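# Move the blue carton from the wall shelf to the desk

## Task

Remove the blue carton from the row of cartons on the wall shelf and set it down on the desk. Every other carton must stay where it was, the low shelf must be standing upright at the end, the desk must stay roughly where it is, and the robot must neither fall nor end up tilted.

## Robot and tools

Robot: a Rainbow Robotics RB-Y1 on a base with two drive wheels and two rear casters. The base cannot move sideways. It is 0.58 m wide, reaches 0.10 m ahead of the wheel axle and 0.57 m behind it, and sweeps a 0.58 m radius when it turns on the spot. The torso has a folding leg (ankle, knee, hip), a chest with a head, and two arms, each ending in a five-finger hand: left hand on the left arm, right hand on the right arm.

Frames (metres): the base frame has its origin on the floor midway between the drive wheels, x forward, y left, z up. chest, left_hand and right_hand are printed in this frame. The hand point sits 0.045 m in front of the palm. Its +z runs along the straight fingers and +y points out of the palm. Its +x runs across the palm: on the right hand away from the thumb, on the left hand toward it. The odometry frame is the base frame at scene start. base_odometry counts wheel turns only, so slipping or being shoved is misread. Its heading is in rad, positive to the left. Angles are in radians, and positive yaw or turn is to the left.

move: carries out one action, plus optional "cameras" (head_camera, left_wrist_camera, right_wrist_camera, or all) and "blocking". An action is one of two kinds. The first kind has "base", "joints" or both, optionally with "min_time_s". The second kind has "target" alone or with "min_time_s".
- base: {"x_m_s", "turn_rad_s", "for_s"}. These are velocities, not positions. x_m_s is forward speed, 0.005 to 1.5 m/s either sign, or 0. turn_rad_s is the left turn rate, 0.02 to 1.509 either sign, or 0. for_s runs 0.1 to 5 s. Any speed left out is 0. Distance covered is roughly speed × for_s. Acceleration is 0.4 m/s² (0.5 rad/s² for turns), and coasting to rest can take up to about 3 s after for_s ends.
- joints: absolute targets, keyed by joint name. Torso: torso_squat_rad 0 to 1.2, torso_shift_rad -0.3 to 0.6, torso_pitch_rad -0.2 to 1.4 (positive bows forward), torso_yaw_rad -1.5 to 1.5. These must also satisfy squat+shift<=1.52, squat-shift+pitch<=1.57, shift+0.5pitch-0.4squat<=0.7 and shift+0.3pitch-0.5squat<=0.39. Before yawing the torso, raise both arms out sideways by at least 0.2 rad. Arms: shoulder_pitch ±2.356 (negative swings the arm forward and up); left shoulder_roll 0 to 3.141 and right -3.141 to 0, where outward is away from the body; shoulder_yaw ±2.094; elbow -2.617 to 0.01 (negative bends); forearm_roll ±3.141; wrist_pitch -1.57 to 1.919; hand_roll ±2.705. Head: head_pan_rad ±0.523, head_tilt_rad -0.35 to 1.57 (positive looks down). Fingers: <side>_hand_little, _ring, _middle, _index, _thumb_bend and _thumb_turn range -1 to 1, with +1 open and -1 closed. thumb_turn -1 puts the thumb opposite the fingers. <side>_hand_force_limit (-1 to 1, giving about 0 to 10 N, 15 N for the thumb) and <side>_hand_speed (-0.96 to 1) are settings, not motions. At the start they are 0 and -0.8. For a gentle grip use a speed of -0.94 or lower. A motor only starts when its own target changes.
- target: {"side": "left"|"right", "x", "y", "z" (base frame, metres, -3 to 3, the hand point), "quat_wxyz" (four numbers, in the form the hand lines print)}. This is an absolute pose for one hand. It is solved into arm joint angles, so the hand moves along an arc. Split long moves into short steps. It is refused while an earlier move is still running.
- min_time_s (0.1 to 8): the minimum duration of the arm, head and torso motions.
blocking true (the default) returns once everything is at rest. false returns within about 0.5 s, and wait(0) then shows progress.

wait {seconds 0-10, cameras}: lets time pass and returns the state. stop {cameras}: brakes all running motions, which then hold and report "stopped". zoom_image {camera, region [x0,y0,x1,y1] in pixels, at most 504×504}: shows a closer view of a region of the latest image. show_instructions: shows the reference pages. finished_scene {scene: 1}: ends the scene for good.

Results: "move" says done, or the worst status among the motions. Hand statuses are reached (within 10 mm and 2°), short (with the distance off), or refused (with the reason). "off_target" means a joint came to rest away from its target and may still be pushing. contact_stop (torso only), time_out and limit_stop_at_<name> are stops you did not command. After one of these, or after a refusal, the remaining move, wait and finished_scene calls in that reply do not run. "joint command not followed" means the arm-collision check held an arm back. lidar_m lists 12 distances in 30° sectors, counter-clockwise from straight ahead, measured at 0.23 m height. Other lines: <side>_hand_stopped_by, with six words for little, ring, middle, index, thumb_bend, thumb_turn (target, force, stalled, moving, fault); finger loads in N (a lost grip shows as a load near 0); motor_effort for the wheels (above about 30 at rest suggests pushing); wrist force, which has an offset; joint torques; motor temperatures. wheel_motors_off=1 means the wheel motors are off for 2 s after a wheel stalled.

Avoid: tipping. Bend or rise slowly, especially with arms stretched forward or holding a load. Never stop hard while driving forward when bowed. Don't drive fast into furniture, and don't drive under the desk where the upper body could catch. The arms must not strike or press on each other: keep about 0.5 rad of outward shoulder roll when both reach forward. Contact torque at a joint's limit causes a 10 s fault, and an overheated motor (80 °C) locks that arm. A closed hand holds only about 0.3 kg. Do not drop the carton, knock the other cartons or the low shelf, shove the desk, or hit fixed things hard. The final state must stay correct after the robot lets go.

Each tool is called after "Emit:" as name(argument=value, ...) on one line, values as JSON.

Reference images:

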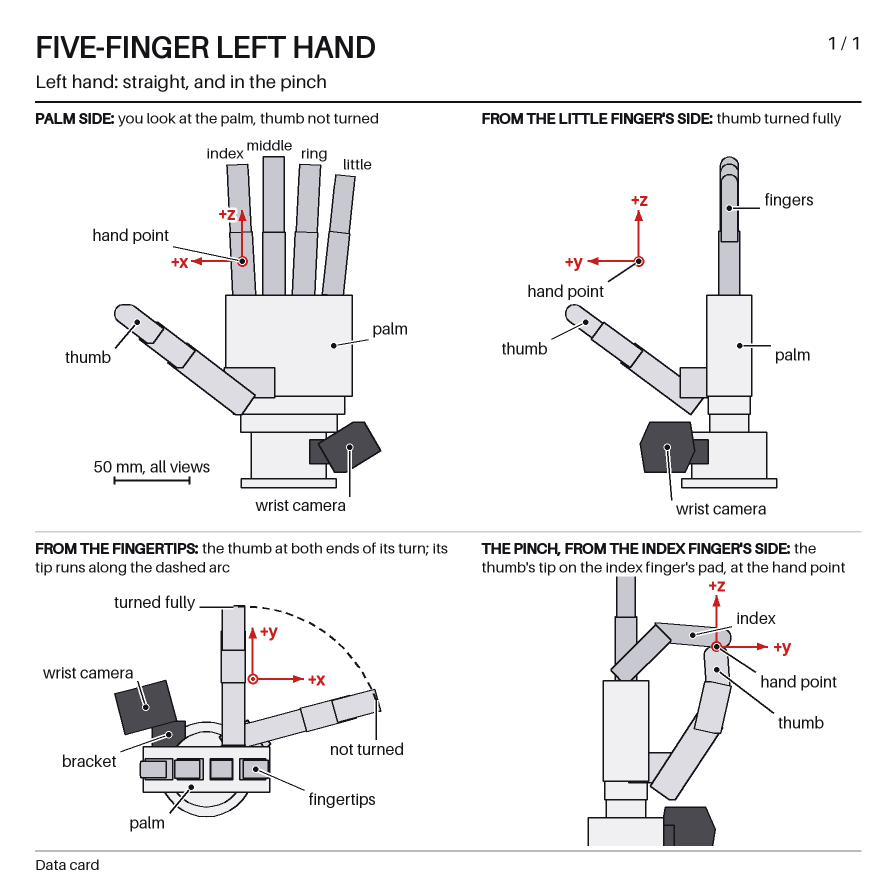

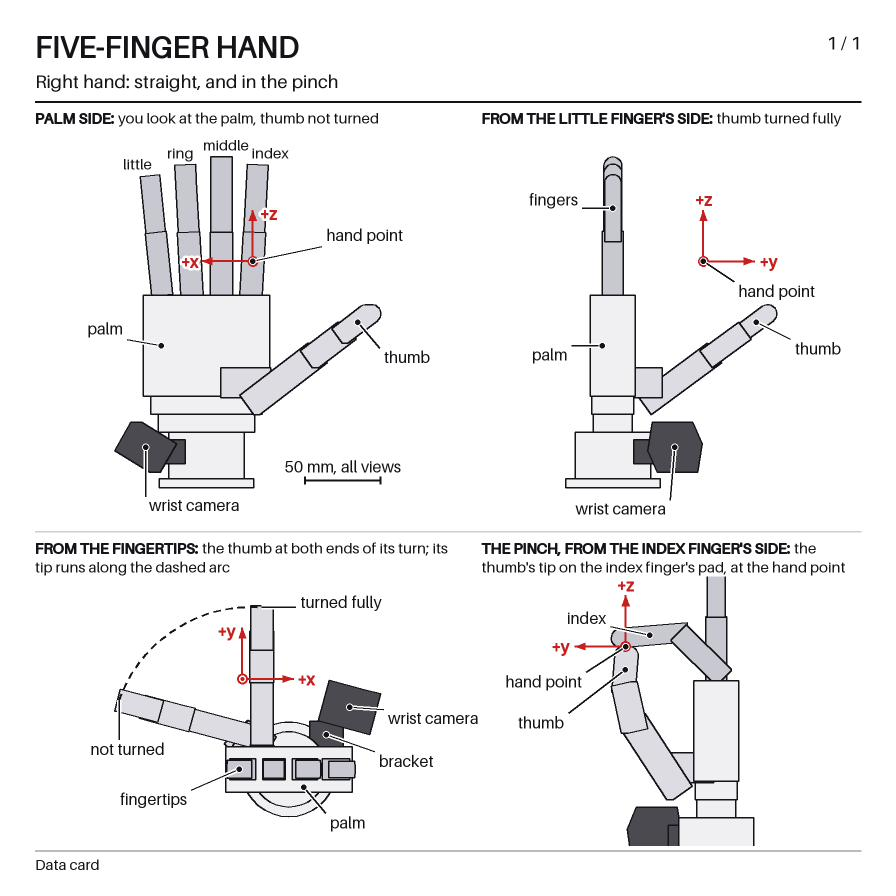

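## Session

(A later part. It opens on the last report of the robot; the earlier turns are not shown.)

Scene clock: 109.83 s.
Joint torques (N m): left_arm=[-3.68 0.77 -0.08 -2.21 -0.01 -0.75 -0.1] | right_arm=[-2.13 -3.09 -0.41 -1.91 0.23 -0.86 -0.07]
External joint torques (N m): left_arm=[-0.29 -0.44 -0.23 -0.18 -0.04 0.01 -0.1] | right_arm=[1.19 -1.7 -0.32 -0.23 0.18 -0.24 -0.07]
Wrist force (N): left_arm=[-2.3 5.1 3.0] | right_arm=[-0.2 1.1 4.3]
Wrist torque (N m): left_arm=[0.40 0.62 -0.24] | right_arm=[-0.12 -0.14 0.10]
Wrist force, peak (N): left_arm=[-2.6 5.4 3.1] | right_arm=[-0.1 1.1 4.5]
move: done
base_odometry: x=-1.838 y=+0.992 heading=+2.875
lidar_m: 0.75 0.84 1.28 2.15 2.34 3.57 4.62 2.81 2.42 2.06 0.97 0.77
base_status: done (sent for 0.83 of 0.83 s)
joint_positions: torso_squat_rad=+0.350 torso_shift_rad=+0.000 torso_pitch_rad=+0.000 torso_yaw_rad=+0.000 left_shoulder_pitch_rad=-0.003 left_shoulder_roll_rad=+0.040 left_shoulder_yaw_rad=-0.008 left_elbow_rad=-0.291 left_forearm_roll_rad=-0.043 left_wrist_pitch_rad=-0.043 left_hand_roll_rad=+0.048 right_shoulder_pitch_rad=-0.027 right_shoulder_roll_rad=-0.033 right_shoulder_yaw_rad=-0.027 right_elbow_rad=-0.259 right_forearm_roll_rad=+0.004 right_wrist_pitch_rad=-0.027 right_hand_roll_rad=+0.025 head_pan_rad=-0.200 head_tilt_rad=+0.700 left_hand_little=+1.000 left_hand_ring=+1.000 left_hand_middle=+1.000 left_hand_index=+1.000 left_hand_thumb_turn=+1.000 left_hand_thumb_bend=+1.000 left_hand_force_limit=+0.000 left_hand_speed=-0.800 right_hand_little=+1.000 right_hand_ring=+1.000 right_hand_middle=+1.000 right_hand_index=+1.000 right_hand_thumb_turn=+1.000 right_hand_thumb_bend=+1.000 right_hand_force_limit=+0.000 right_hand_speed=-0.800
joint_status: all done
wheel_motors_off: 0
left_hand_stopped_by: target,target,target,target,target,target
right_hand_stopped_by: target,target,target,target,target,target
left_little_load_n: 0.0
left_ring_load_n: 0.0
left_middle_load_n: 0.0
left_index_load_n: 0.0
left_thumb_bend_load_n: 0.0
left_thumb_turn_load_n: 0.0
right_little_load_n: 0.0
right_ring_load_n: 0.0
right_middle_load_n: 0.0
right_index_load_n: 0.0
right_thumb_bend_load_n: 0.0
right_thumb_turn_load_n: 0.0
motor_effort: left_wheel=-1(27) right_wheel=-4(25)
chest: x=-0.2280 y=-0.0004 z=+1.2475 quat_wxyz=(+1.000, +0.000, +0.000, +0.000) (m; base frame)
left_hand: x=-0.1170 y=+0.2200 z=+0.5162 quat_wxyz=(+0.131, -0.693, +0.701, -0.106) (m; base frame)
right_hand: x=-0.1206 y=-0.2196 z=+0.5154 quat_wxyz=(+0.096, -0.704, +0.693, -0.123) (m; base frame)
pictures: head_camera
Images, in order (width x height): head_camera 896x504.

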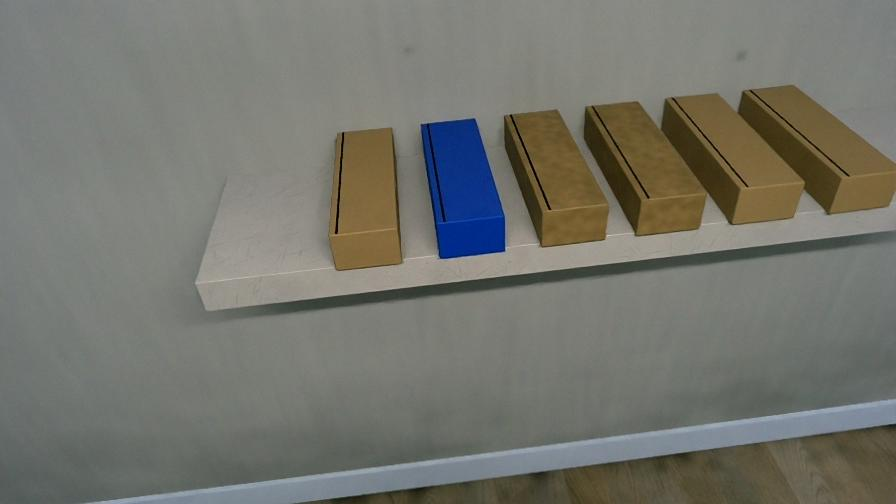

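Emit:
move(target={"side": "right", "x": 0.15, "y": -0.25, "z": 1.25, "quat_wxyz": [0.5, -0.5, 0.5, -0.5]}, min_time_s=3, cameras=["head_camera"])

Emit:
move(joints={"right_hand_thumb_turn": -1, "right_hand_speed": 0.4}, cameras=["head_camera", "right_wrist_camera"])

Scene clock: 124.77 s.
Joint torques (N m): left_arm=[-3.69 1.43 0.05 -2.03 0.09 -0.79 -0.07] | right_arm=[-0.56 -11.08 -9.58 -1.48 0.35 -1.48 -0.09]
External joint torques (N m): left_arm=[-0.31 0.22 -0.09 -0.01 0.06 -0.04 -0.07] | right_arm=[1.32 -2.93 -1.84 -0.08 -0.11 -0.15 -0.08]
Wrist force (N): left_arm=[-2.1 5.0 2.8] | right_arm=[0.5 4.9 -0.6]
Wrist torque (N m): left_arm=[0.40 0.60 -0.22] | right_arm=[0.44 0.01 0.13]
Wrist force, peak (N): left_arm=[-2.3 5.4 3.2] | right_arm=[0.4 4.6 2.4]
move: short
base_odometry: x=-1.838 y=+0.992 heading=+2.875
lidar_m: 0.76 0.83 1.28 2.14 2.33 3.57 4.61 2.81 2.42 2.08 0.97 0.77
base_status: not commanded
joint_positions: torso_squat_rad=+0.350 torso_shift_rad=+0.000 torso_pitch_rad=+0.000 torso_yaw_rad=+0.000 left_shoulder_pitch_rad=-0.003 left_shoulder_roll_rad=+0.040 left_shoulder_yaw_rad=-0.008 left_elbow_rad=-0.291 left_forearm_roll_rad=-0.043 left_wrist_pitch_rad=-0.043 left_hand_roll_rad=+0.048 right_shoulder_pitch_rad=+0.792 right_shoulder_roll_rad=-1.168 right_shoulder_yaw_rad=-0.736 right_elbow_rad=-2.617 right_forearm_roll_rad=-0.614 right_wrist_pitch_rad=+0.263 right_hand_roll_rad=-0.896 head_pan_rad=-0.200 head_tilt_rad=+0.700 left_hand_little=+1.000 left_hand_ring=+1.000 left_hand_middle=+1.000 left_hand_index=+1.000 left_hand_thumb_turn=+1.000 left_hand_thumb_bend=+1.000 left_hand_force_limit=+0.000 left_hand_speed=-0.800 right_hand_little=+1.000 right_hand_ring=+1.000 right_hand_middle=+1.000 right_hand_index=+1.000 right_hand_thumb_turn=+1.000 right_hand_thumb_bend=+1.000 right_hand_force_limit=+0.000 right_hand_speed=-0.800
joint_status: all done
wheel_motors_off: 0
left_hand_stopped_by: target,target,target,target,target,target
right_hand_stopped_by: target,target,target,target,target,target
left_little_load_n: 0.5
left_ring_load_n: 0.0
left_middle_load_n: 0.0
left_index_load_n: 0.0
left_thumb_bend_load_n: 0.0
left_thumb_turn_load_n: 0.0
right_little_load_n: -0.5
right_ring_load_n: 0.0
right_middle_load_n: 0.0
right_index_load_n: 0.0
right_thumb_bend_load_n: 0.0
right_thumb_turn_load_n: -0.5
motor_effort: left_wheel=-1(4) right_wheel=-5(5)
chest: x=-0.2280 y=-0.0004 z=+1.2475 quat_wxyz=(+1.000, +0.000, +0.000, +0.000) (m; base frame)
left_hand: x=-0.1170 y=+0.2200 z=+0.5162 quat_wxyz=(+0.131, -0.693, +0.701, -0.106) (m; base frame)
right_hand: x=+0.1504 y=-0.2505 z=+1.2499 quat_wxyz=(+0.585, -0.562, +0.435, -0.390) (m; base frame)
right_hand_status: short (checked arc, as near as the solve gets, planned for 3.0 s): 1 mm and 19.0 deg off. The place is met; only the turn is off.
pictures: head_camera
Images, in order (width x height): head_camera 896x504.

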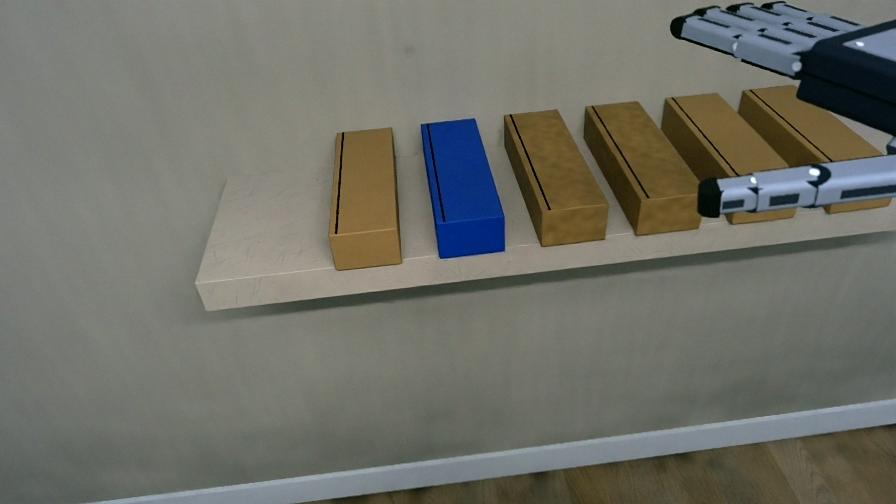

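Scene clock: 126.00 s.
Joint torques (N m): left_arm=[-3.73 0.62 -0.1 -1.85 -0.07 -0.71 0.02] | right_arm=[-1.51 -11.29 -9.76 -1.53 0.38 -1.41 0]
External joint torques (N m): left_arm=[-0.35 -0.59 -0.25 0.17 -0.1 0.04 0.02] | right_arm=[0.38 -3.12 -2 -0.13 -0.09 -0.09 0]
Wrist force (N): left_arm=[-2.1 5.1 2.9] | right_arm=[0.4 4.9 -0.7]
Wrist torque (N m): left_arm=[0.40 0.60 -0.22] | right_arm=[0.42 0.02 0.12]
Wrist force, peak (N): left_arm=[-2.2 5.2 3.1] | right_arm=[0.6 5.1 -0.9]
move: done
base_odometry: x=-1.838 y=+0.992 heading=+2.875
lidar_m: 0.77 0.83 1.27 2.15 2.35 3.57 4.63 2.80 2.43 2.05 0.97 0.77
base_status: not commanded
joint_positions: torso_squat_rad=+0.350 torso_shift_rad=+0.000 torso_pitch_rad=+0.000 torso_yaw_rad=+0.000 left_shoulder_pitch_rad=-0.003 left_shoulder_roll_rad=+0.040 left_shoulder_yaw_rad=-0.008 left_elbow_rad=-0.291 left_forearm_roll_rad=-0.043 left_wrist_pitch_rad=-0.043 left_hand_roll_rad=+0.048 right_shoulder_pitch_rad=+0.792 right_shoulder_roll_rad=-1.168 right_shoulder_yaw_rad=-0.736 right_elbow_rad=-2.617 right_forearm_roll_rad=-0.614 right_wrist_pitch_rad=+0.263 right_hand_roll_rad=-0.896 head_pan_rad=-0.200 head_tilt_rad=+0.700 left_hand_little=+1.000 left_hand_ring=+1.000 left_hand_middle=+1.000 left_hand_index=+1.000 left_hand_thumb_turn=+1.000 left_hand_thumb_bend=+1.000 left_hand_force_limit=+0.000 left_hand_speed=-0.800 right_hand_little=+1.000 right_hand_ring=+1.000 right_hand_middle=+1.000 right_hand_index=+1.000 right_hand_thumb_turn=-1.000 right_hand_thumb_bend=+1.000 right_hand_force_limit=+0.000 right_hand_speed=+0.400
joint_status: all done
wheel_motors_off: 0
left_hand_stopped_by: target,target,target,target,target,target
right_hand_stopped_by: target,target,target,target,target,target
left_little_load_n: 0.0
left_ring_load_n: 0.0
left_middle_load_n: 0.0
left_index_load_n: 0.0
left_thumb_bend_load_n: 0.0
left_thumb_turn_load_n: 0.0
right_little_load_n: 0.0
right_ring_load_n: 0.0
right_middle_load_n: 0.0
right_index_load_n: 0.0
right_thumb_bend_load_n: 0.0
right_thumb_turn_load_n: 0.5
motor_effort: left_wheel=+1(3) right_wheel=-5(5)
chest: x=-0.2280 y=-0.0004 z=+1.2475 quat_wxyz=(+1.000, +0.000, +0.000, +0.000) (m; base frame)
left_hand: x=-0.1170 y=+0.2200 z=+0.5162 quat_wxyz=(+0.131, -0.693, +0.701, -0.106) (m; base frame)
right_hand: x=+0.1504 y=-0.2505 z=+1.2499 quat_wxyz=(+0.585, -0.562, +0.435, -0.390) (m; base frame)
pictures: head_camera, right_wrist_camera
Images, in order (width x height): head_camera 896x504, right_wrist_camera 504x504.

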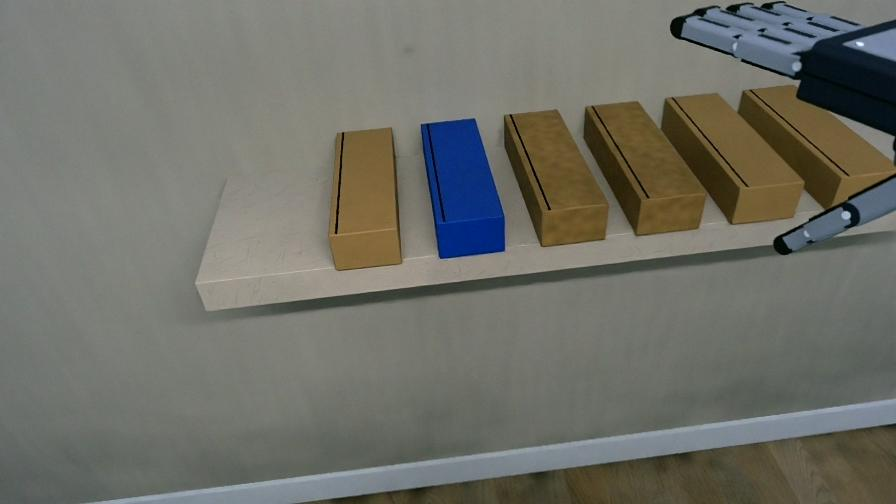

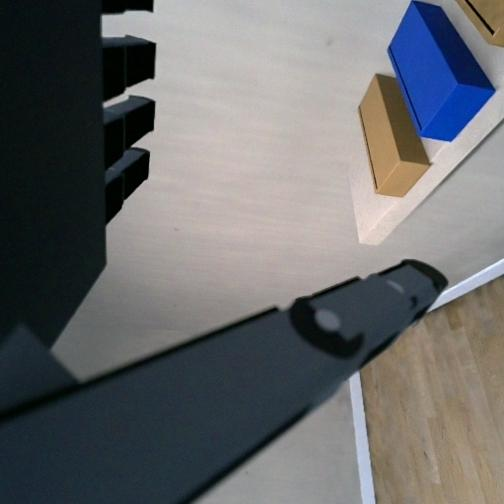

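Emit:
move(target={"side": "right", "x": 0.33, "y": -0.14, "z": 1.25, "quat_wxyz": [0.5, -0.5, 0.5, -0.5]}, min_time_s=2.5, cameras=["head_camera", "right_wrist_camera"])

Scene clock: 130.70 s.
Joint torques (N m): left_arm=[-4.01 0.43 0.03 -2.08 0 -0.68 -0.14] | right_arm=[-15.63 -7.45 -8.04 -3.41 1.84 -1.04 -0.2]
External joint torques (N m): left_arm=[-0.64 -0.78 -0.11 -0.05 -0.03 0.07 -0.14] | right_arm=[-0.1 -0.46 0.47 0 0.15 -0.15 -0.21]
Wrist force (N): left_arm=[-2.3 5.1 3.0] | right_arm=[-0.1 5.2 -0.5]
Wrist torque (N m): left_arm=[0.39 0.62 -0.24] | right_arm=[0.45 0.06 0.11]
Wrist force, peak (N): left_arm=[-2.4 5.2 3.1] | right_arm=[1.3 5.4 0.0]
move: done
base_odometry: x=-1.838 y=+0.992 heading=+2.875
lidar_m: 0.76 0.84 1.28 2.15 2.34 3.56 4.62 2.80 2.42 2.06 0.97 0.77
base_status: not commanded
joint_positions: torso_squat_rad=+0.350 torso_shift_rad=+0.000 torso_pitch_rad=+0.000 torso_yaw_rad=+0.000 left_shoulder_pitch_rad=-0.003 left_shoulder_roll_rad=+0.040 left_shoulder_yaw_rad=-0.008 left_elbow_rad=-0.291 left_forearm_roll_rad=-0.043 left_wrist_pitch_rad=-0.043 left_hand_roll_rad=+0.048 right_shoulder_pitch_rad=-0.720 right_shoulder_roll_rad=-0.831 right_shoulder_yaw_rad=+0.558 right_elbow_rad=-2.249 right_forearm_roll_rad=+0.144 right_wrist_pitch_rad=+1.312 right_hand_roll_rad=-1.095 head_pan_rad=-0.200 head_tilt_rad=+0.700 left_hand_little=+1.000 left_hand_ring=+1.000 left_hand_middle=+1.000 left_hand_index=+1.000 left_hand_thumb_turn=+1.000 left_hand_thumb_bend=+1.000 left_hand_force_limit=+0.000 left_hand_speed=-0.800 right_hand_little=+1.000 right_hand_ring=+1.000 right_hand_middle=+1.000 right_hand_index=+1.000 right_hand_thumb_turn=-1.000 right_hand_thumb_bend=+1.000 right_hand_force_limit=+0.000 right_hand_speed=+0.400
joint_status: all done
wheel_motors_off: 0
left_hand_stopped_by: target,target,target,target,target,target
right_hand_stopped_by: target,target,target,target,target,target
left_little_load_n: 0.0
left_ring_load_n: 0.0
left_middle_load_n: 0.0
left_index_load_n: 0.0
left_thumb_bend_load_n: 0.0
left_thumb_turn_load_n: 0.0
right_little_load_n: -0.5
right_ring_load_n: 0.0
right_middle_load_n: 0.0
right_index_load_n: -0.5
right_thumb_bend_load_n: 0.0
right_thumb_turn_load_n: 0.0
motor_effort: left_wheel=+2(4) right_wheel=-5(5)
chest: x=-0.2280 y=-0.0004 z=+1.2475 quat_wxyz=(+1.000, +0.000, +0.000, +0.000) (m; base frame)
left_hand: x=-0.1170 y=+0.2200 z=+0.5162 quat_wxyz=(+0.131, -0.693, +0.701, -0.106) (m; base frame)
right_hand: x=+0.3299 y=-0.1402 z=+1.2499 quat_wxyz=(+0.500, -0.500, +0.500, -0.500) (m; base frame)
right_hand_status: reached (checked arc, planned for 2.5 s): 0 mm and 0.0 deg off.
pictures: head_camera, right_wrist_camera
Images, in order (width x height): head_camera 896x504, right_wrist_camera 504x504.

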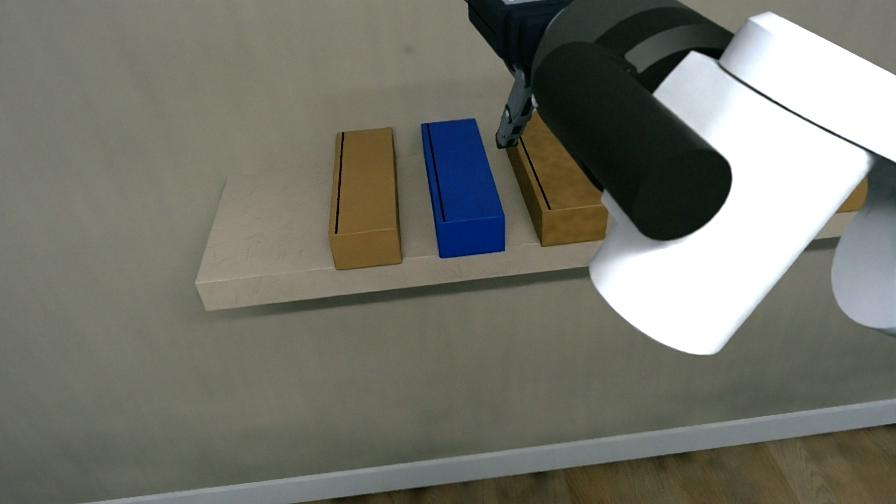

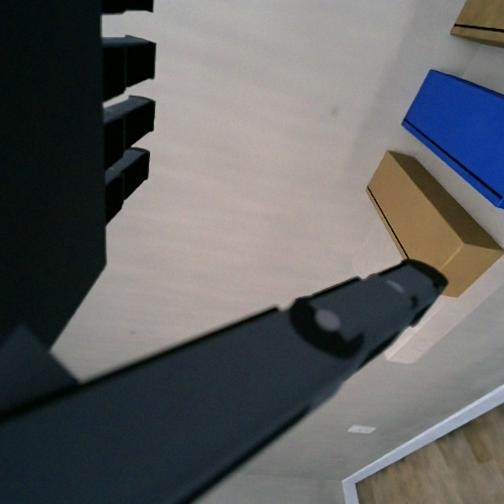

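Emit:
move(target={"side": "right", "x": 0.36, "y": -0.14, "z": 1.13, "quat_wxyz": [0.5, -0.5, 0.5, -0.5]}, min_time_s=2, cameras=["head_camera", "right_wrist_camera"])

Scene clock: 142.73 s.
Joint torques (N m): left_arm=[-3.86 0.63 0.11 -1.89 -0.1 -0.65 0.02] | right_arm=[-14.28 -6.84 -7.12 -5.76 2.08 -0.85 -0.14]
External joint torques (N m): left_arm=[-0.48 -0.58 -0.04 0.13 -0.13 0.1 0.02] | right_arm=[1.17 -0.58 1.34 0.02 0.46 -0.37 -0.15]
Wrist force (N): left_arm=[-2.4 5.1 3.0] | right_arm=[0.0 5.2 -0.6]
Wrist torque (N m): left_arm=[0.40 0.66 -0.24] | right_arm=[0.49 0.07 0.11]
Wrist force, peak (N): left_arm=[-2.4 5.2 3.2] | right_arm=[0.1 5.5 -0.7]
move: done
base_odometry: x=-1.838 y=+0.992 heading=+2.875
lidar_m: 0.75 0.82 1.29 2.15 2.35 3.56 4.62 2.81 2.43 2.05 0.97 0.77
base_status: not commanded
joint_positions: torso_squat_rad=+0.350 torso_shift_rad=+0.000 torso_pitch_rad=+0.000 torso_yaw_rad=+0.000 left_shoulder_pitch_rad=-0.003 left_shoulder_roll_rad=+0.040 left_shoulder_yaw_rad=-0.008 left_elbow_rad=-0.291 left_forearm_roll_rad=-0.043 left_wrist_pitch_rad=-0.043 left_hand_roll_rad=+0.048 right_shoulder_pitch_rad=-0.537 right_shoulder_roll_rad=-0.732 right_shoulder_yaw_rad=+0.714 right_elbow_rad=-1.982 right_forearm_roll_rad=+0.512 right_wrist_pitch_rad=+1.024 right_hand_roll_rad=-1.322 head_pan_rad=-0.200 head_tilt_rad=+0.700 left_hand_little=+1.000 left_hand_ring=+1.000 left_hand_middle=+1.000 left_hand_index=+1.000 left_hand_thumb_turn=+1.000 left_hand_thumb_bend=+1.000 left_hand_force_limit=+0.000 left_hand_speed=-0.800 right_hand_little=+1.000 right_hand_ring=+1.000 right_hand_middle=+1.000 right_hand_index=+1.000 right_hand_thumb_turn=-1.000 right_hand_thumb_bend=+1.000 right_hand_force_limit=+0.000 right_hand_speed=+0.400
joint_status: all done
wheel_motors_off: 0
left_hand_stopped_by: target,target,target,target,target,target
right_hand_stopped_by: target,target,target,target,target,target
left_little_load_n: 0.0
left_ring_load_n: 0.0
left_middle_load_n: 0.0
left_index_load_n: 0.0
left_thumb_bend_load_n: 0.0
left_thumb_turn_load_n: 0.0
right_little_load_n: 0.0
right_ring_load_n: -0.5
right_middle_load_n: 0.0
right_index_load_n: 0.0
right_thumb_bend_load_n: 0.0
right_thumb_turn_load_n: 0.0
motor_effort: left_wheel=-1(3) right_wheel=-5(5)
chest: x=-0.2280 y=-0.0004 z=+1.2475 quat_wxyz=(+1.000, +0.000, +0.000, +0.000) (m; base frame)
left_hand: x=-0.1170 y=+0.2200 z=+0.5162 quat_wxyz=(+0.131, -0.693, +0.701, -0.106) (m; base frame)
right_hand: x=+0.3600 y=-0.1402 z=+1.1301 quat_wxyz=(+0.500, -0.500, +0.500, -0.500) (m; base frame)
right_hand_status: reached (checked arc, planned for 2.0 s): 0 mm and 0.0 deg off.
pictures: head_camera, right_wrist_camera
Images, in order (width x height): head_camera 896x504, right_wrist_camera 504x504.

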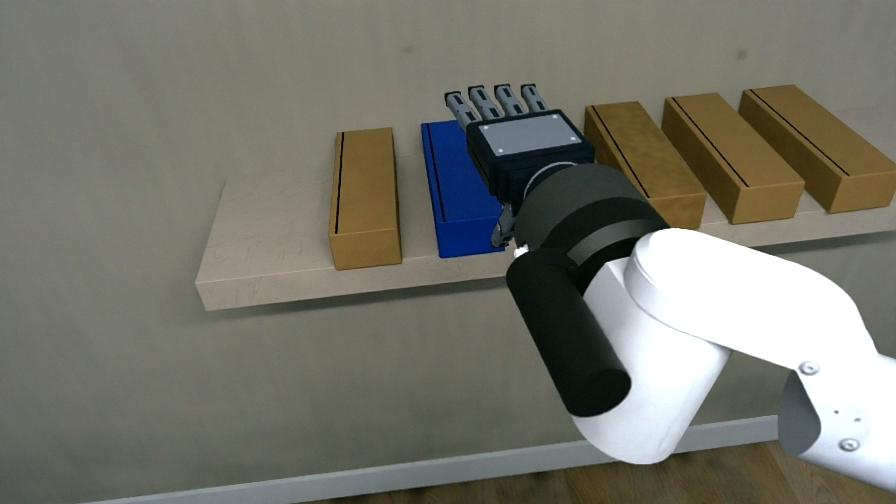

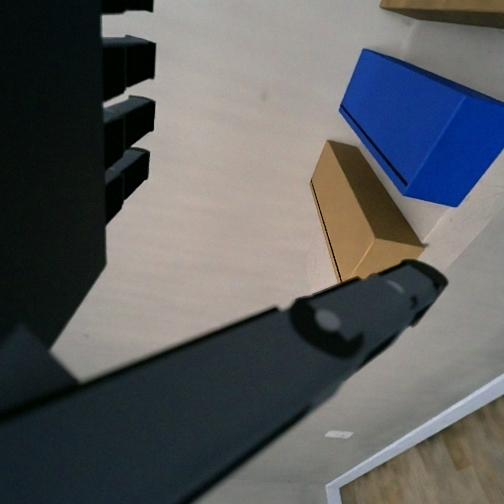

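Emit:
move(target={"side": "right", "x": 0.42, "y": -0.152, "z": 1.02, "quat_wxyz": [0.5, -0.5, 0.5, -0.5]}, min_time_s=2, cameras=["head_camera", "right_wrist_camera"])

Emit:
zoom_image(camera="head_camera", region=[300, 90, 650, 300])

Scene clock: 164.43 s.
Joint torques (N m): left_arm=[-3.99 1.03 0.16 -2.03 -0.18 -0.72 0.02] | right_arm=[-18.17 -6.01 -6.21 -6.52 1.59 0.19 -0.25]
External joint torques (N m): left_arm=[-0.62 -0.18 0.01 0 -0.21 0.03 0.02] | right_arm=[-0.7 -0.14 1.22 -0.19 0.38 -0.13 -0.26]
Wrist force (N): left_arm=[-2.3 5.1 3.1] | right_arm=[0.3 5.0 -0.6]
Wrist torque (N m): left_arm=[0.40 0.64 -0.24] | right_arm=[0.43 0.01 0.11]
Wrist force, peak (N): left_arm=[-2.3 5.3 3.2] | right_arm=[-0.1 5.4 -0.8]
move: done
base_odometry: x=-1.838 y=+0.992 heading=+2.875
lidar_m: 0.76 0.83 1.29 2.15 2.34 3.57 4.61 2.81 2.43 2.06 0.95 0.77
base_status: not commanded
joint_positions: torso_squat_rad=+0.350 torso_shift_rad=+0.000 torso_pitch_rad=+0.000 torso_yaw_rad=+0.000 left_shoulder_pitch_rad=-0.003 left_shoulder_roll_rad=+0.040 left_shoulder_yaw_rad=-0.008 left_elbow_rad=-0.291 left_forearm_roll_rad=-0.043 left_wrist_pitch_rad=-0.043 left_hand_roll_rad=+0.048 right_shoulder_pitch_rad=-0.564 right_shoulder_roll_rad=-0.559 right_shoulder_yaw_rad=+0.784 right_elbow_rad=-1.403 right_forearm_roll_rad=+0.900 right_wrist_pitch_rad=+0.714 right_hand_roll_rad=-1.736 head_pan_rad=-0.200 head_tilt_rad=+0.700 left_hand_little=+1.000 left_hand_ring=+1.000 left_hand_middle=+1.000 left_hand_index=+1.000 left_hand_thumb_turn=+1.000 left_hand_thumb_bend=+1.000 left_hand_force_limit=+0.000 left_hand_speed=-0.800 right_hand_little=+1.000 right_hand_ring=+1.000 right_hand_middle=+1.000 right_hand_index=+1.000 right_hand_thumb_turn=-1.000 right_hand_thumb_bend=+1.000 right_hand_force_limit=+0.000 right_hand_speed=+0.400
joint_status: all done
wheel_motors_off: 0
left_hand_stopped_by: target,target,target,target,target,target
right_hand_stopped_by: target,target,target,target,target,target
left_little_load_n: 0.0
left_ring_load_n: 0.0
left_middle_load_n: 0.0
left_index_load_n: 0.0
left_thumb_bend_load_n: 0.0
left_thumb_turn_load_n: 0.0
right_little_load_n: 0.0
right_ring_load_n: 0.0
right_middle_load_n: 0.0
right_index_load_n: 0.0
right_thumb_bend_load_n: 0.0
right_thumb_turn_load_n: 0.0
motor_effort: left_wheel=-3(4) right_wheel=-5(5)
chest: x=-0.2280 y=-0.0004 z=+1.2475 quat_wxyz=(+1.000, +0.000, +0.000, +0.000) (m; base frame)
left_hand: x=-0.1170 y=+0.2200 z=+0.5162 quat_wxyz=(+0.131, -0.693, +0.701, -0.106) (m; base frame)
right_hand: x=+0.4193 y=-0.1520 z=+1.0195 quat_wxyz=(+0.498, -0.502, +0.501, -0.499) (m; base frame)
right_hand_status: reached (checked arc, planned for 2.0 s): 1 mm and 0.4 deg off.
pictures: head_camera, right_wrist_camera
Images, in order (width x height): head_camera 896x504, right_wrist_camera 504x504.

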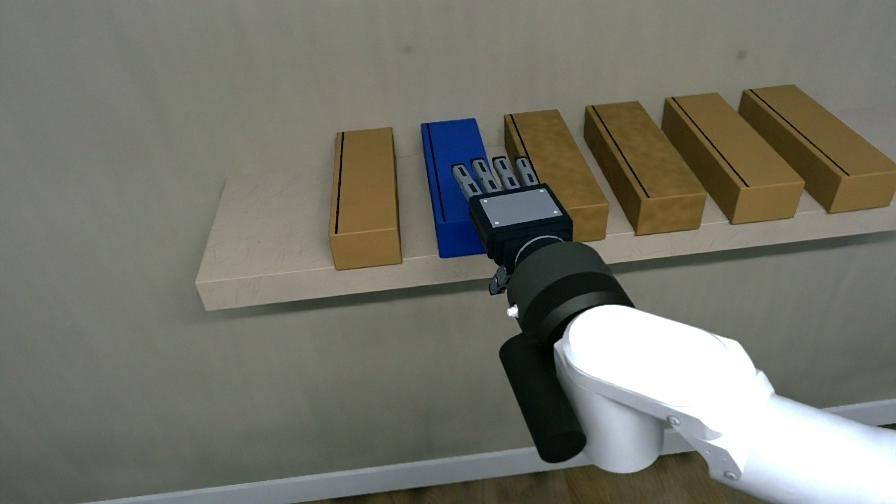

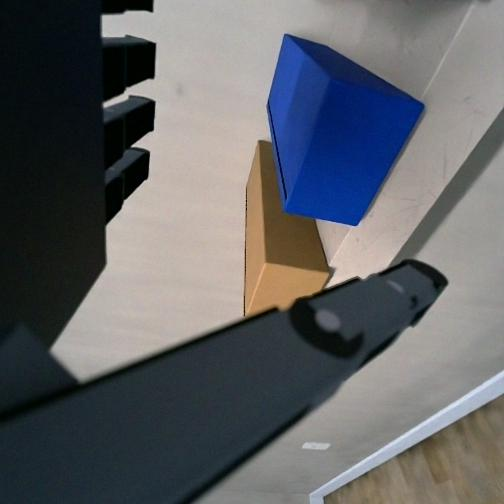

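Scaled by 1.440 from the camera's 896x504 image, which has a finer 1280x720 frame.

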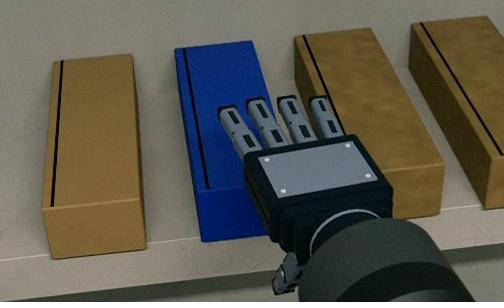

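Emit:
move(target={"side": "right", "x": 0.42, "y": -0.155, "z": 0.97, "quat_wxyz": [0.5, -0.5, 0.5, -0.5]}, min_time_s=1)

Emit:
move(target={"side": "right", "x": 0.47, "y": -0.155, "z": 0.97, "quat_wxyz": [0.5, -0.5, 0.5, -0.5]}, min_time_s=1.5, cameras=["head_camera", "right_wrist_camera"])

Emit:
zoom_image(camera="head_camera", region=[300, 90, 650, 300])

Scene clock: 175.63 s.
Joint torques (N m): left_arm=[-3.31 0.96 -0.25 -2.02 -0.06 -0.79 0.06] | right_arm=[-16.12 -5.97 -6.22 -6.22 1.15 0.61 -0.15]
External joint torques (N m): left_arm=[0.06 -0.24 -0.4 0 -0.09 -0.03 0.06] | right_arm=[1.3 -0.64 0.19 -0.02 0.14 -0.23 -0.16]
Wrist force (N): left_arm=[-2.2 5.0 2.9] | right_arm=[0.0 5.2 -0.6]
Wrist torque (N m): left_arm=[0.40 0.60 -0.24] | right_arm=[0.47 0.06 0.10]
Wrist force, peak (N): left_arm=[-2.3 5.2 3.2] | right_arm=[0.0 5.6 -0.9]
move: done
base_odometry: x=-1.838 y=+0.992 heading=+2.875
lidar_m: 0.76 0.83 1.28 2.15 2.35 3.57 4.62 2.80 2.42 2.06 0.98 0.77
base_status: not commanded
joint_positions: torso_squat_rad=+0.350 torso_shift_rad=+0.000 torso_pitch_rad=+0.000 torso_yaw_rad=+0.000 left_shoulder_pitch_rad=-0.003 left_shoulder_roll_rad=+0.040 left_shoulder_yaw_rad=-0.008 left_elbow_rad=-0.291 left_forearm_roll_rad=-0.043 left_wrist_pitch_rad=-0.043 left_hand_roll_rad=+0.048 right_shoulder_pitch_rad=-0.555 right_shoulder_roll_rad=-0.477 right_shoulder_yaw_rad=+0.818 right_elbow_rad=-1.182 right_forearm_roll_rad=+1.165 right_wrist_pitch_rad=+0.673 right_hand_roll_rad=-2.012 head_pan_rad=-0.200 head_tilt_rad=+0.700 left_hand_little=+1.000 left_hand_ring=+1.000 left_hand_middle=+1.000 left_hand_index=+1.000 left_hand_thumb_turn=+1.000 left_hand_thumb_bend=+1.000 left_hand_force_limit=+0.000 left_hand_speed=-0.800 right_hand_little=+1.000 right_hand_ring=+1.000 right_hand_middle=+1.000 right_hand_index=+1.000 right_hand_thumb_turn=-1.000 right_hand_thumb_bend=+1.000 right_hand_force_limit=+0.000 right_hand_speed=+0.400
joint_status: all done
wheel_motors_off: 0
left_hand_stopped_by: target,target,target,target,target,target
right_hand_stopped_by: target,target,target,target,target,target
left_little_load_n: -0.5
left_ring_load_n: 0.0
left_middle_load_n: 0.0
left_index_load_n: 0.0
left_thumb_bend_load_n: 0.0
left_thumb_turn_load_n: 0.0
right_little_load_n: 0.0
right_ring_load_n: 0.0
right_middle_load_n: 0.0
right_index_load_n: 0.0
right_thumb_bend_load_n: 0.0
right_thumb_turn_load_n: 0.0
motor_effort: left_wheel=-1(4) right_wheel=-5(5)
chest: x=-0.2280 y=-0.0004 z=+1.2475 quat_wxyz=(+1.000, +0.000, +0.000, +0.000) (m; base frame)
left_hand: x=-0.1170 y=+0.2200 z=+0.5162 quat_wxyz=(+0.131, -0.693, +0.701, -0.106) (m; base frame)
right_hand: x=+0.4199 y=-0.1551 z=+0.9701 quat_wxyz=(+0.499, -0.501, +0.501, -0.500) (m; base frame)
right_hand_status: reached (checked arc, planned for 1.0 s): 0 mm and 0.1 deg off.
pictures: none

Scene clock: 177.47 s.
Joint torques (N m): left_arm=[-3.48 0.48 0.33 -2.07 -0.05 -0.55 -0.13] | right_arm=[-20.18 -6.69 -4.2 -5.32 0.9 1.16 -0.24]
External joint torques (N m): left_arm=[-0.1 -0.72 0.18 -0.04 -0.08 0.2 -0.13] | right_arm=[-0.04 -0.97 0.8 -0.14 0.22 -0.15 -0.25]
Wrist force (N): left_arm=[-2.3 5.2 2.9] | right_arm=[0.1 5.0 -0.7]
Wrist torque (N m): left_arm=[0.43 0.63 -0.24] | right_arm=[0.40 0.00 0.13]
Wrist force, peak (N): left_arm=[-2.3 5.4 3.1] | right_arm=[0.0 5.5 -0.9]
move: done
base_odometry: x=-1.838 y=+0.992 heading=+2.875
lidar_m: 0.77 0.84 1.28 2.16 2.34 3.57 4.62 2.80 2.41 2.06 0.99 0.77
base_status: not commanded
joint_positions: torso_squat_rad=+0.350 torso_shift_rad=+0.000 torso_pitch_rad=+0.000 torso_yaw_rad=+0.000 left_shoulder_pitch_rad=-0.003 left_shoulder_roll_rad=+0.040 left_shoulder_yaw_rad=-0.008 left_elbow_rad=-0.291 left_forearm_roll_rad=-0.043 left_wrist_pitch_rad=-0.043 left_hand_roll_rad=+0.048 right_shoulder_pitch_rad=-0.754 right_shoulder_roll_rad=-0.362 right_shoulder_yaw_rad=+0.845 right_elbow_rad=-0.772 right_forearm_roll_rad=+1.336 right_wrist_pitch_rad=+0.586 right_hand_roll_rad=-2.304 head_pan_rad=-0.200 head_tilt_rad=+0.700 left_hand_little=+1.000 left_hand_ring=+1.000 left_hand_middle=+1.000 left_hand_index=+1.000 left_hand_thumb_turn=+1.000 left_hand_thumb_bend=+1.000 left_hand_force_limit=+0.000 left_hand_speed=-0.800 right_hand_little=+1.000 right_hand_ring=+1.000 right_hand_middle=+1.000 right_hand_index=+1.000 right_hand_thumb_turn=-1.000 right_hand_thumb_bend=+1.000 right_hand_force_limit=+0.000 right_hand_speed=+0.400
joint_status: all done
wheel_motors_off: 0
left_hand_stopped_by: target,target,target,target,target,target
right_hand_stopped_by: target,target,target,target,target,target
left_little_load_n: 0.0
left_ring_load_n: -0.5
left_middle_load_n: 0.0
left_index_load_n: 0.0
left_thumb_bend_load_n: 0.0
left_thumb_turn_load_n: 0.0
right_little_load_n: 0.0
right_ring_load_n: 0.0
right_middle_load_n: 0.0
right_index_load_n: 0.0
right_thumb_bend_load_n: 0.0
right_thumb_turn_load_n: 0.0
motor_effort: left_wheel=+0(3) right_wheel=-5(5)
chest: x=-0.2280 y=-0.0004 z=+1.2475 quat_wxyz=(+1.000, +0.000, +0.000, +0.000) (m; base frame)
left_hand: x=-0.1170 y=+0.2200 z=+0.5162 quat_wxyz=(+0.131, -0.693, +0.701, -0.106) (m; base frame)
right_hand: x=+0.4698 y=-0.1552 z=+0.9700 quat_wxyz=(+0.499, -0.501, +0.501, -0.500) (m; base frame)
right_hand_status: reached (checked arc, planned for 1.5 s): 0 mm and 0.2 deg off.
pictures: head_camera, right_wrist_camera
Images, in order (width x height): head_camera 896x504, right_wrist_camera 504x504.

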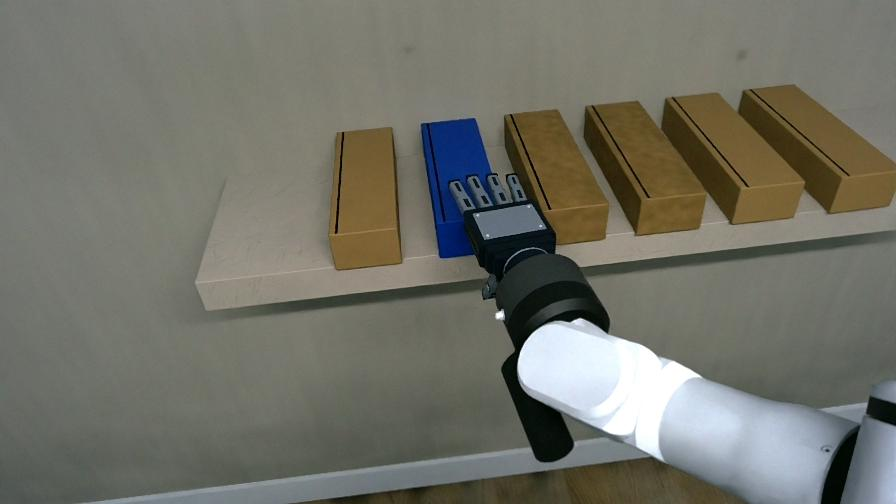

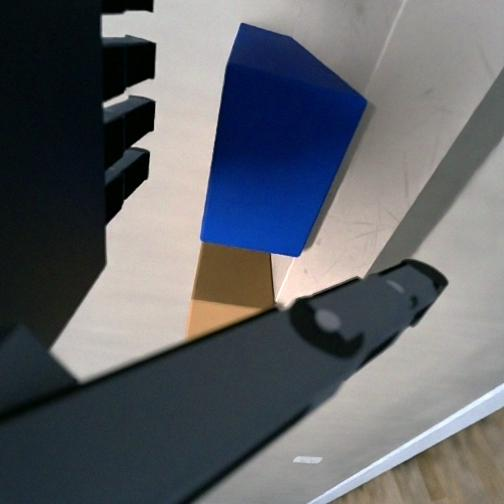

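Scaled by 1.440 from the camera's 896x504 image, which has a finer 1280x720 frame.

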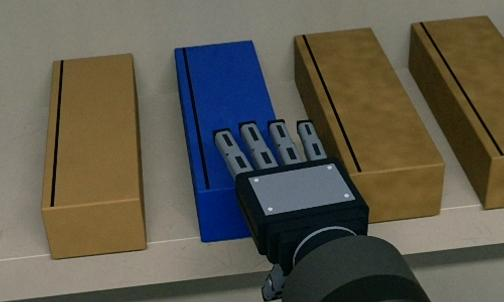

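Emit:
move(target={"side": "right", "x": 0.485, "y": -0.150, "z": 0.965, "quat_wxyz": [0.4638, -0.5337, 0.5337, -0.4638]}, min_time_s=1.5, cameras=["head_camera"])

Emit:
move(target={"side": "right", "x": 0.485, "y": -0.150, "z": 0.945, "quat_wxyz": [0.4638, -0.5337, 0.5337, -0.4638]}, min_time_s=1.5, cameras=["head_camera", "right_wrist_camera"])

Emit:
zoom_image(camera="head_camera", region=[300, 90, 650, 300])

Scene clock: 196.67 s.
Joint torques (N m): left_arm=[-3.86 0.9 0.12 -1.95 0.04 -0.69 -0.09] | right_arm=[-21.52 -6.32 -6.9 -5.59 0.46 0.67 0.02]
External joint torques (N m): left_arm=[-0.48 -0.31 -0.03 0.08 0.01 0.06 -0.09] | right_arm=[-0.13 -0.2 -2.27 -0.21 -0.17 -0.2 0.02]
Wrist force (N): left_arm=[-2.2 5.1 2.8] | right_arm=[0.0 4.7 0.0]
Wrist torque (N m): left_arm=[0.42 0.62 -0.24] | right_arm=[0.36 0.03 0.21]
Wrist force, peak (N): left_arm=[-2.3 5.3 3.1] | right_arm=[0.1 5.2 -0.8]
move: done
base_odometry: x=-1.838 y=+0.992 heading=+2.875
lidar_m: 0.76 0.83 1.28 2.15 2.33 3.58 4.63 2.81 2.42 2.06 0.96 0.77
base_status: not commanded
joint_positions: torso_squat_rad=+0.350 torso_shift_rad=+0.000 torso_pitch_rad=+0.000 torso_yaw_rad=+0.000 left_shoulder_pitch_rad=-0.003 left_shoulder_roll_rad=+0.040 left_shoulder_yaw_rad=-0.008 left_elbow_rad=-0.291 left_forearm_roll_rad=-0.043 left_wrist_pitch_rad=-0.043 left_hand_roll_rad=+0.048 right_shoulder_pitch_rad=-0.842 right_shoulder_roll_rad=-0.338 right_shoulder_yaw_rad=+0.786 right_elbow_rad=-0.699 right_forearm_roll_rad=+1.066 right_wrist_pitch_rad=+0.438 right_hand_roll_rad=-2.043 head_pan_rad=-0.200 head_tilt_rad=+0.700 left_hand_little=+1.000 left_hand_ring=+1.000 left_hand_middle=+1.000 left_hand_index=+1.000 left_hand_thumb_turn=+1.000 left_hand_thumb_bend=+1.000 left_hand_force_limit=+0.000 left_hand_speed=-0.800 right_hand_little=+1.000 right_hand_ring=+1.000 right_hand_middle=+1.000 right_hand_index=+1.000 right_hand_thumb_turn=-1.000 right_hand_thumb_bend=+1.000 right_hand_force_limit=+0.000 right_hand_speed=+0.400
joint_status: all done
wheel_motors_off: 0
left_hand_stopped_by: target,target,target,target,target,target
right_hand_stopped_by: target,target,target,target,target,target
left_little_load_n: 0.0
left_ring_load_n: 0.0
left_middle_load_n: 0.0
left_index_load_n: 0.0
left_thumb_bend_load_n: 0.0
left_thumb_turn_load_n: 0.0
right_little_load_n: -0.5
right_ring_load_n: 0.0
right_middle_load_n: 0.0
right_index_load_n: 0.0
right_thumb_bend_load_n: 0.0
right_thumb_turn_load_n: 0.0
motor_effort: left_wheel=-2(4) right_wheel=-5(5)
chest: x=-0.2280 y=-0.0004 z=+1.2475 quat_wxyz=(+1.000, +0.000, +0.000, +0.000) (m; base frame)
left_hand: x=-0.1170 y=+0.2200 z=+0.5162 quat_wxyz=(+0.131, -0.693, +0.701, -0.106) (m; base frame)
right_hand: x=+0.4846 y=-0.1502 z=+0.9646 quat_wxyz=(+0.465, -0.534, +0.533, -0.464) (m; base frame)
right_hand_status: reached (checked arc, planned for 1.5 s): 1 mm and 0.1 deg off.
pictures: head_camera
Images, in order (width x height): head_camera 896x504.

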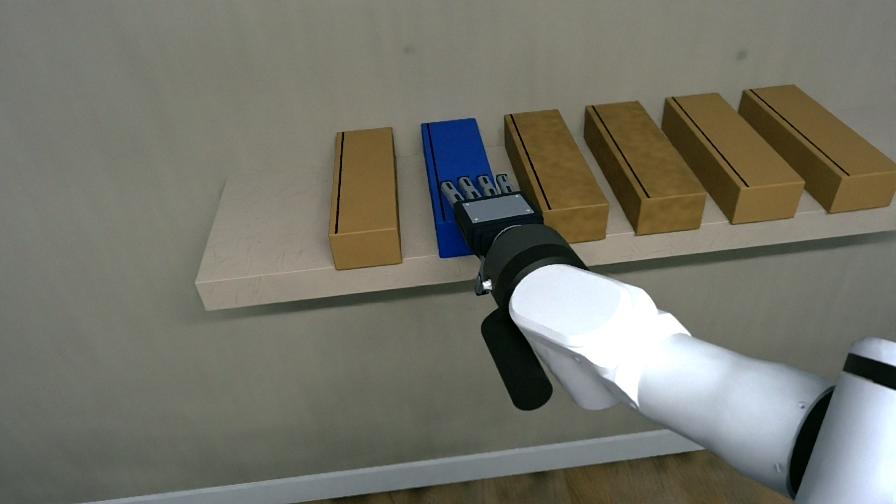

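Scene clock: 198.50 s.
Joint torques (N m): left_arm=[-3.53 0.91 -0.08 -2.13 -0.19 -0.81 -0.1] | right_arm=[-17.13 -1.92 -1 -3.73 0.25 -1.48 -0.24]
External joint torques (N m): left_arm=[-0.15 -0.3 -0.22 -0.1 -0.22 -0.06 -0.1] | right_arm=[4.46 4.02 2.57 1.02 -0.23 -2.74 -0.25]
Wrist force (N): left_arm=[-2.4 5.0 3.0] | right_arm=[2.6 -2.4 -1.0]
Wrist torque (N m): left_arm=[0.39 0.66 -0.25] | right_arm=[0.99 0.16 0.11]
Wrist force, peak (N): left_arm=[-2.3 5.3 3.0] | right_arm=[1.2 -5.4 -7.1]
move: done
base_odometry: x=-1.838 y=+0.992 heading=+2.875
lidar_m: 0.75 0.84 1.29 2.14 2.35 3.57 4.62 2.81 2.42 2.06 0.97 0.78
base_status: not commanded
joint_positions: torso_squat_rad=+0.350 torso_shift_rad=+0.000 torso_pitch_rad=+0.000 torso_yaw_rad=+0.000 left_shoulder_pitch_rad=-0.003 left_shoulder_roll_rad=+0.040 left_shoulder_yaw_rad=-0.008 left_elbow_rad=-0.291 left_forearm_roll_rad=-0.043 left_wrist_pitch_rad=-0.043 left_hand_roll_rad=+0.048 right_shoulder_pitch_rad=-0.888 right_shoulder_roll_rad=-0.274 right_shoulder_yaw_rad=+0.826 right_elbow_rad=-0.515 right_forearm_roll_rad=+1.255 right_wrist_pitch_rad=+0.426 right_hand_roll_rad=-2.285 head_pan_rad=-0.200 head_tilt_rad=+0.700 left_hand_little=+1.000 left_hand_ring=+1.000 left_hand_middle=+1.000 left_hand_index=+1.000 left_hand_thumb_turn=+1.000 left_hand_thumb_bend=+1.000 left_hand_force_limit=+0.000 left_hand_speed=-0.800 right_hand_little=+1.000 right_hand_ring=+1.000 right_hand_middle=+1.000 right_hand_index=+1.000 right_hand_thumb_turn=-1.000 right_hand_thumb_bend=+1.000 right_hand_force_limit=+0.000 right_hand_speed=+0.400
joint_status: all done
wheel_motors_off: 0
left_hand_stopped_by: target,target,target,target,target,target
right_hand_stopped_by: target,target,target,target,target,target
left_little_load_n: 0.0
left_ring_load_n: 0.0
left_middle_load_n: 0.0
left_index_load_n: 0.0
left_thumb_bend_load_n: 0.0
left_thumb_turn_load_n: 0.0
right_little_load_n: 0.0
right_ring_load_n: 0.0
right_middle_load_n: 1.0
right_index_load_n: 0.0
right_thumb_bend_load_n: 0.0
right_thumb_turn_load_n: 0.0
motor_effort: left_wheel=-1(4) right_wheel=-5(5)
chest: x=-0.2281 y=-0.0004 z=+1.2475 quat_wxyz=(+1.000, +0.000, +0.000, +0.000) (m; base frame)
left_hand: x=-0.1170 y=+0.2200 z=+0.5162 quat_wxyz=(+0.131, -0.693, +0.701, -0.106) (m; base frame)
right_hand: x=+0.4849 y=-0.1509 z=+0.9466 quat_wxyz=(+0.461, -0.535, +0.536, -0.464) (m; base frame)
right_hand_status: reached (checked arc, planned for 1.5 s): 2 mm and 0.4 deg off.
pictures: head_camera, right_wrist_camera
Images, in order (width x height): head_camera 896x504, right_wrist_camera 504x504.

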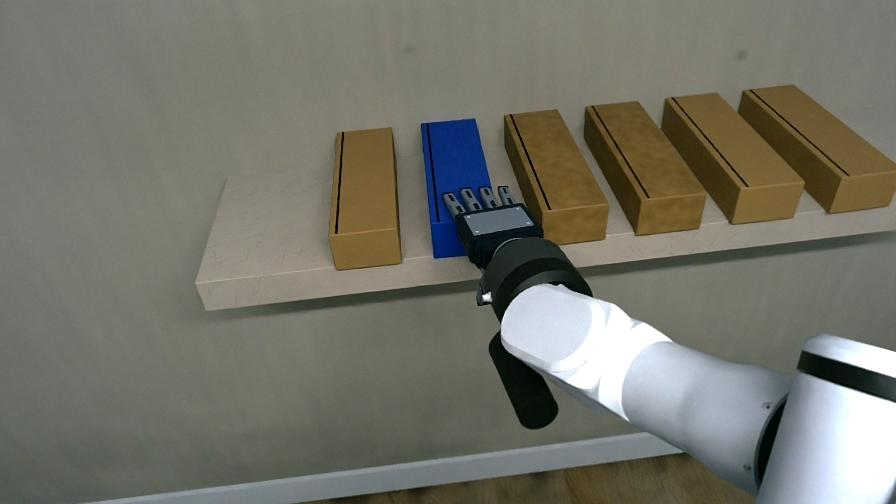

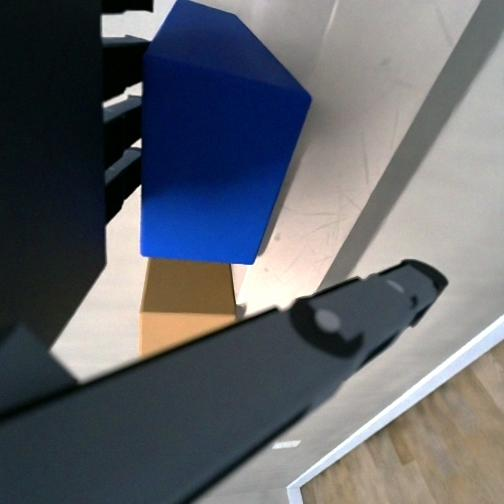

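Scaled by 1.440 from the camera's 896x504 image, which has a finer 1280x720 frame.

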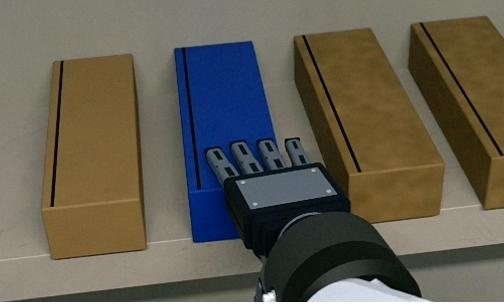

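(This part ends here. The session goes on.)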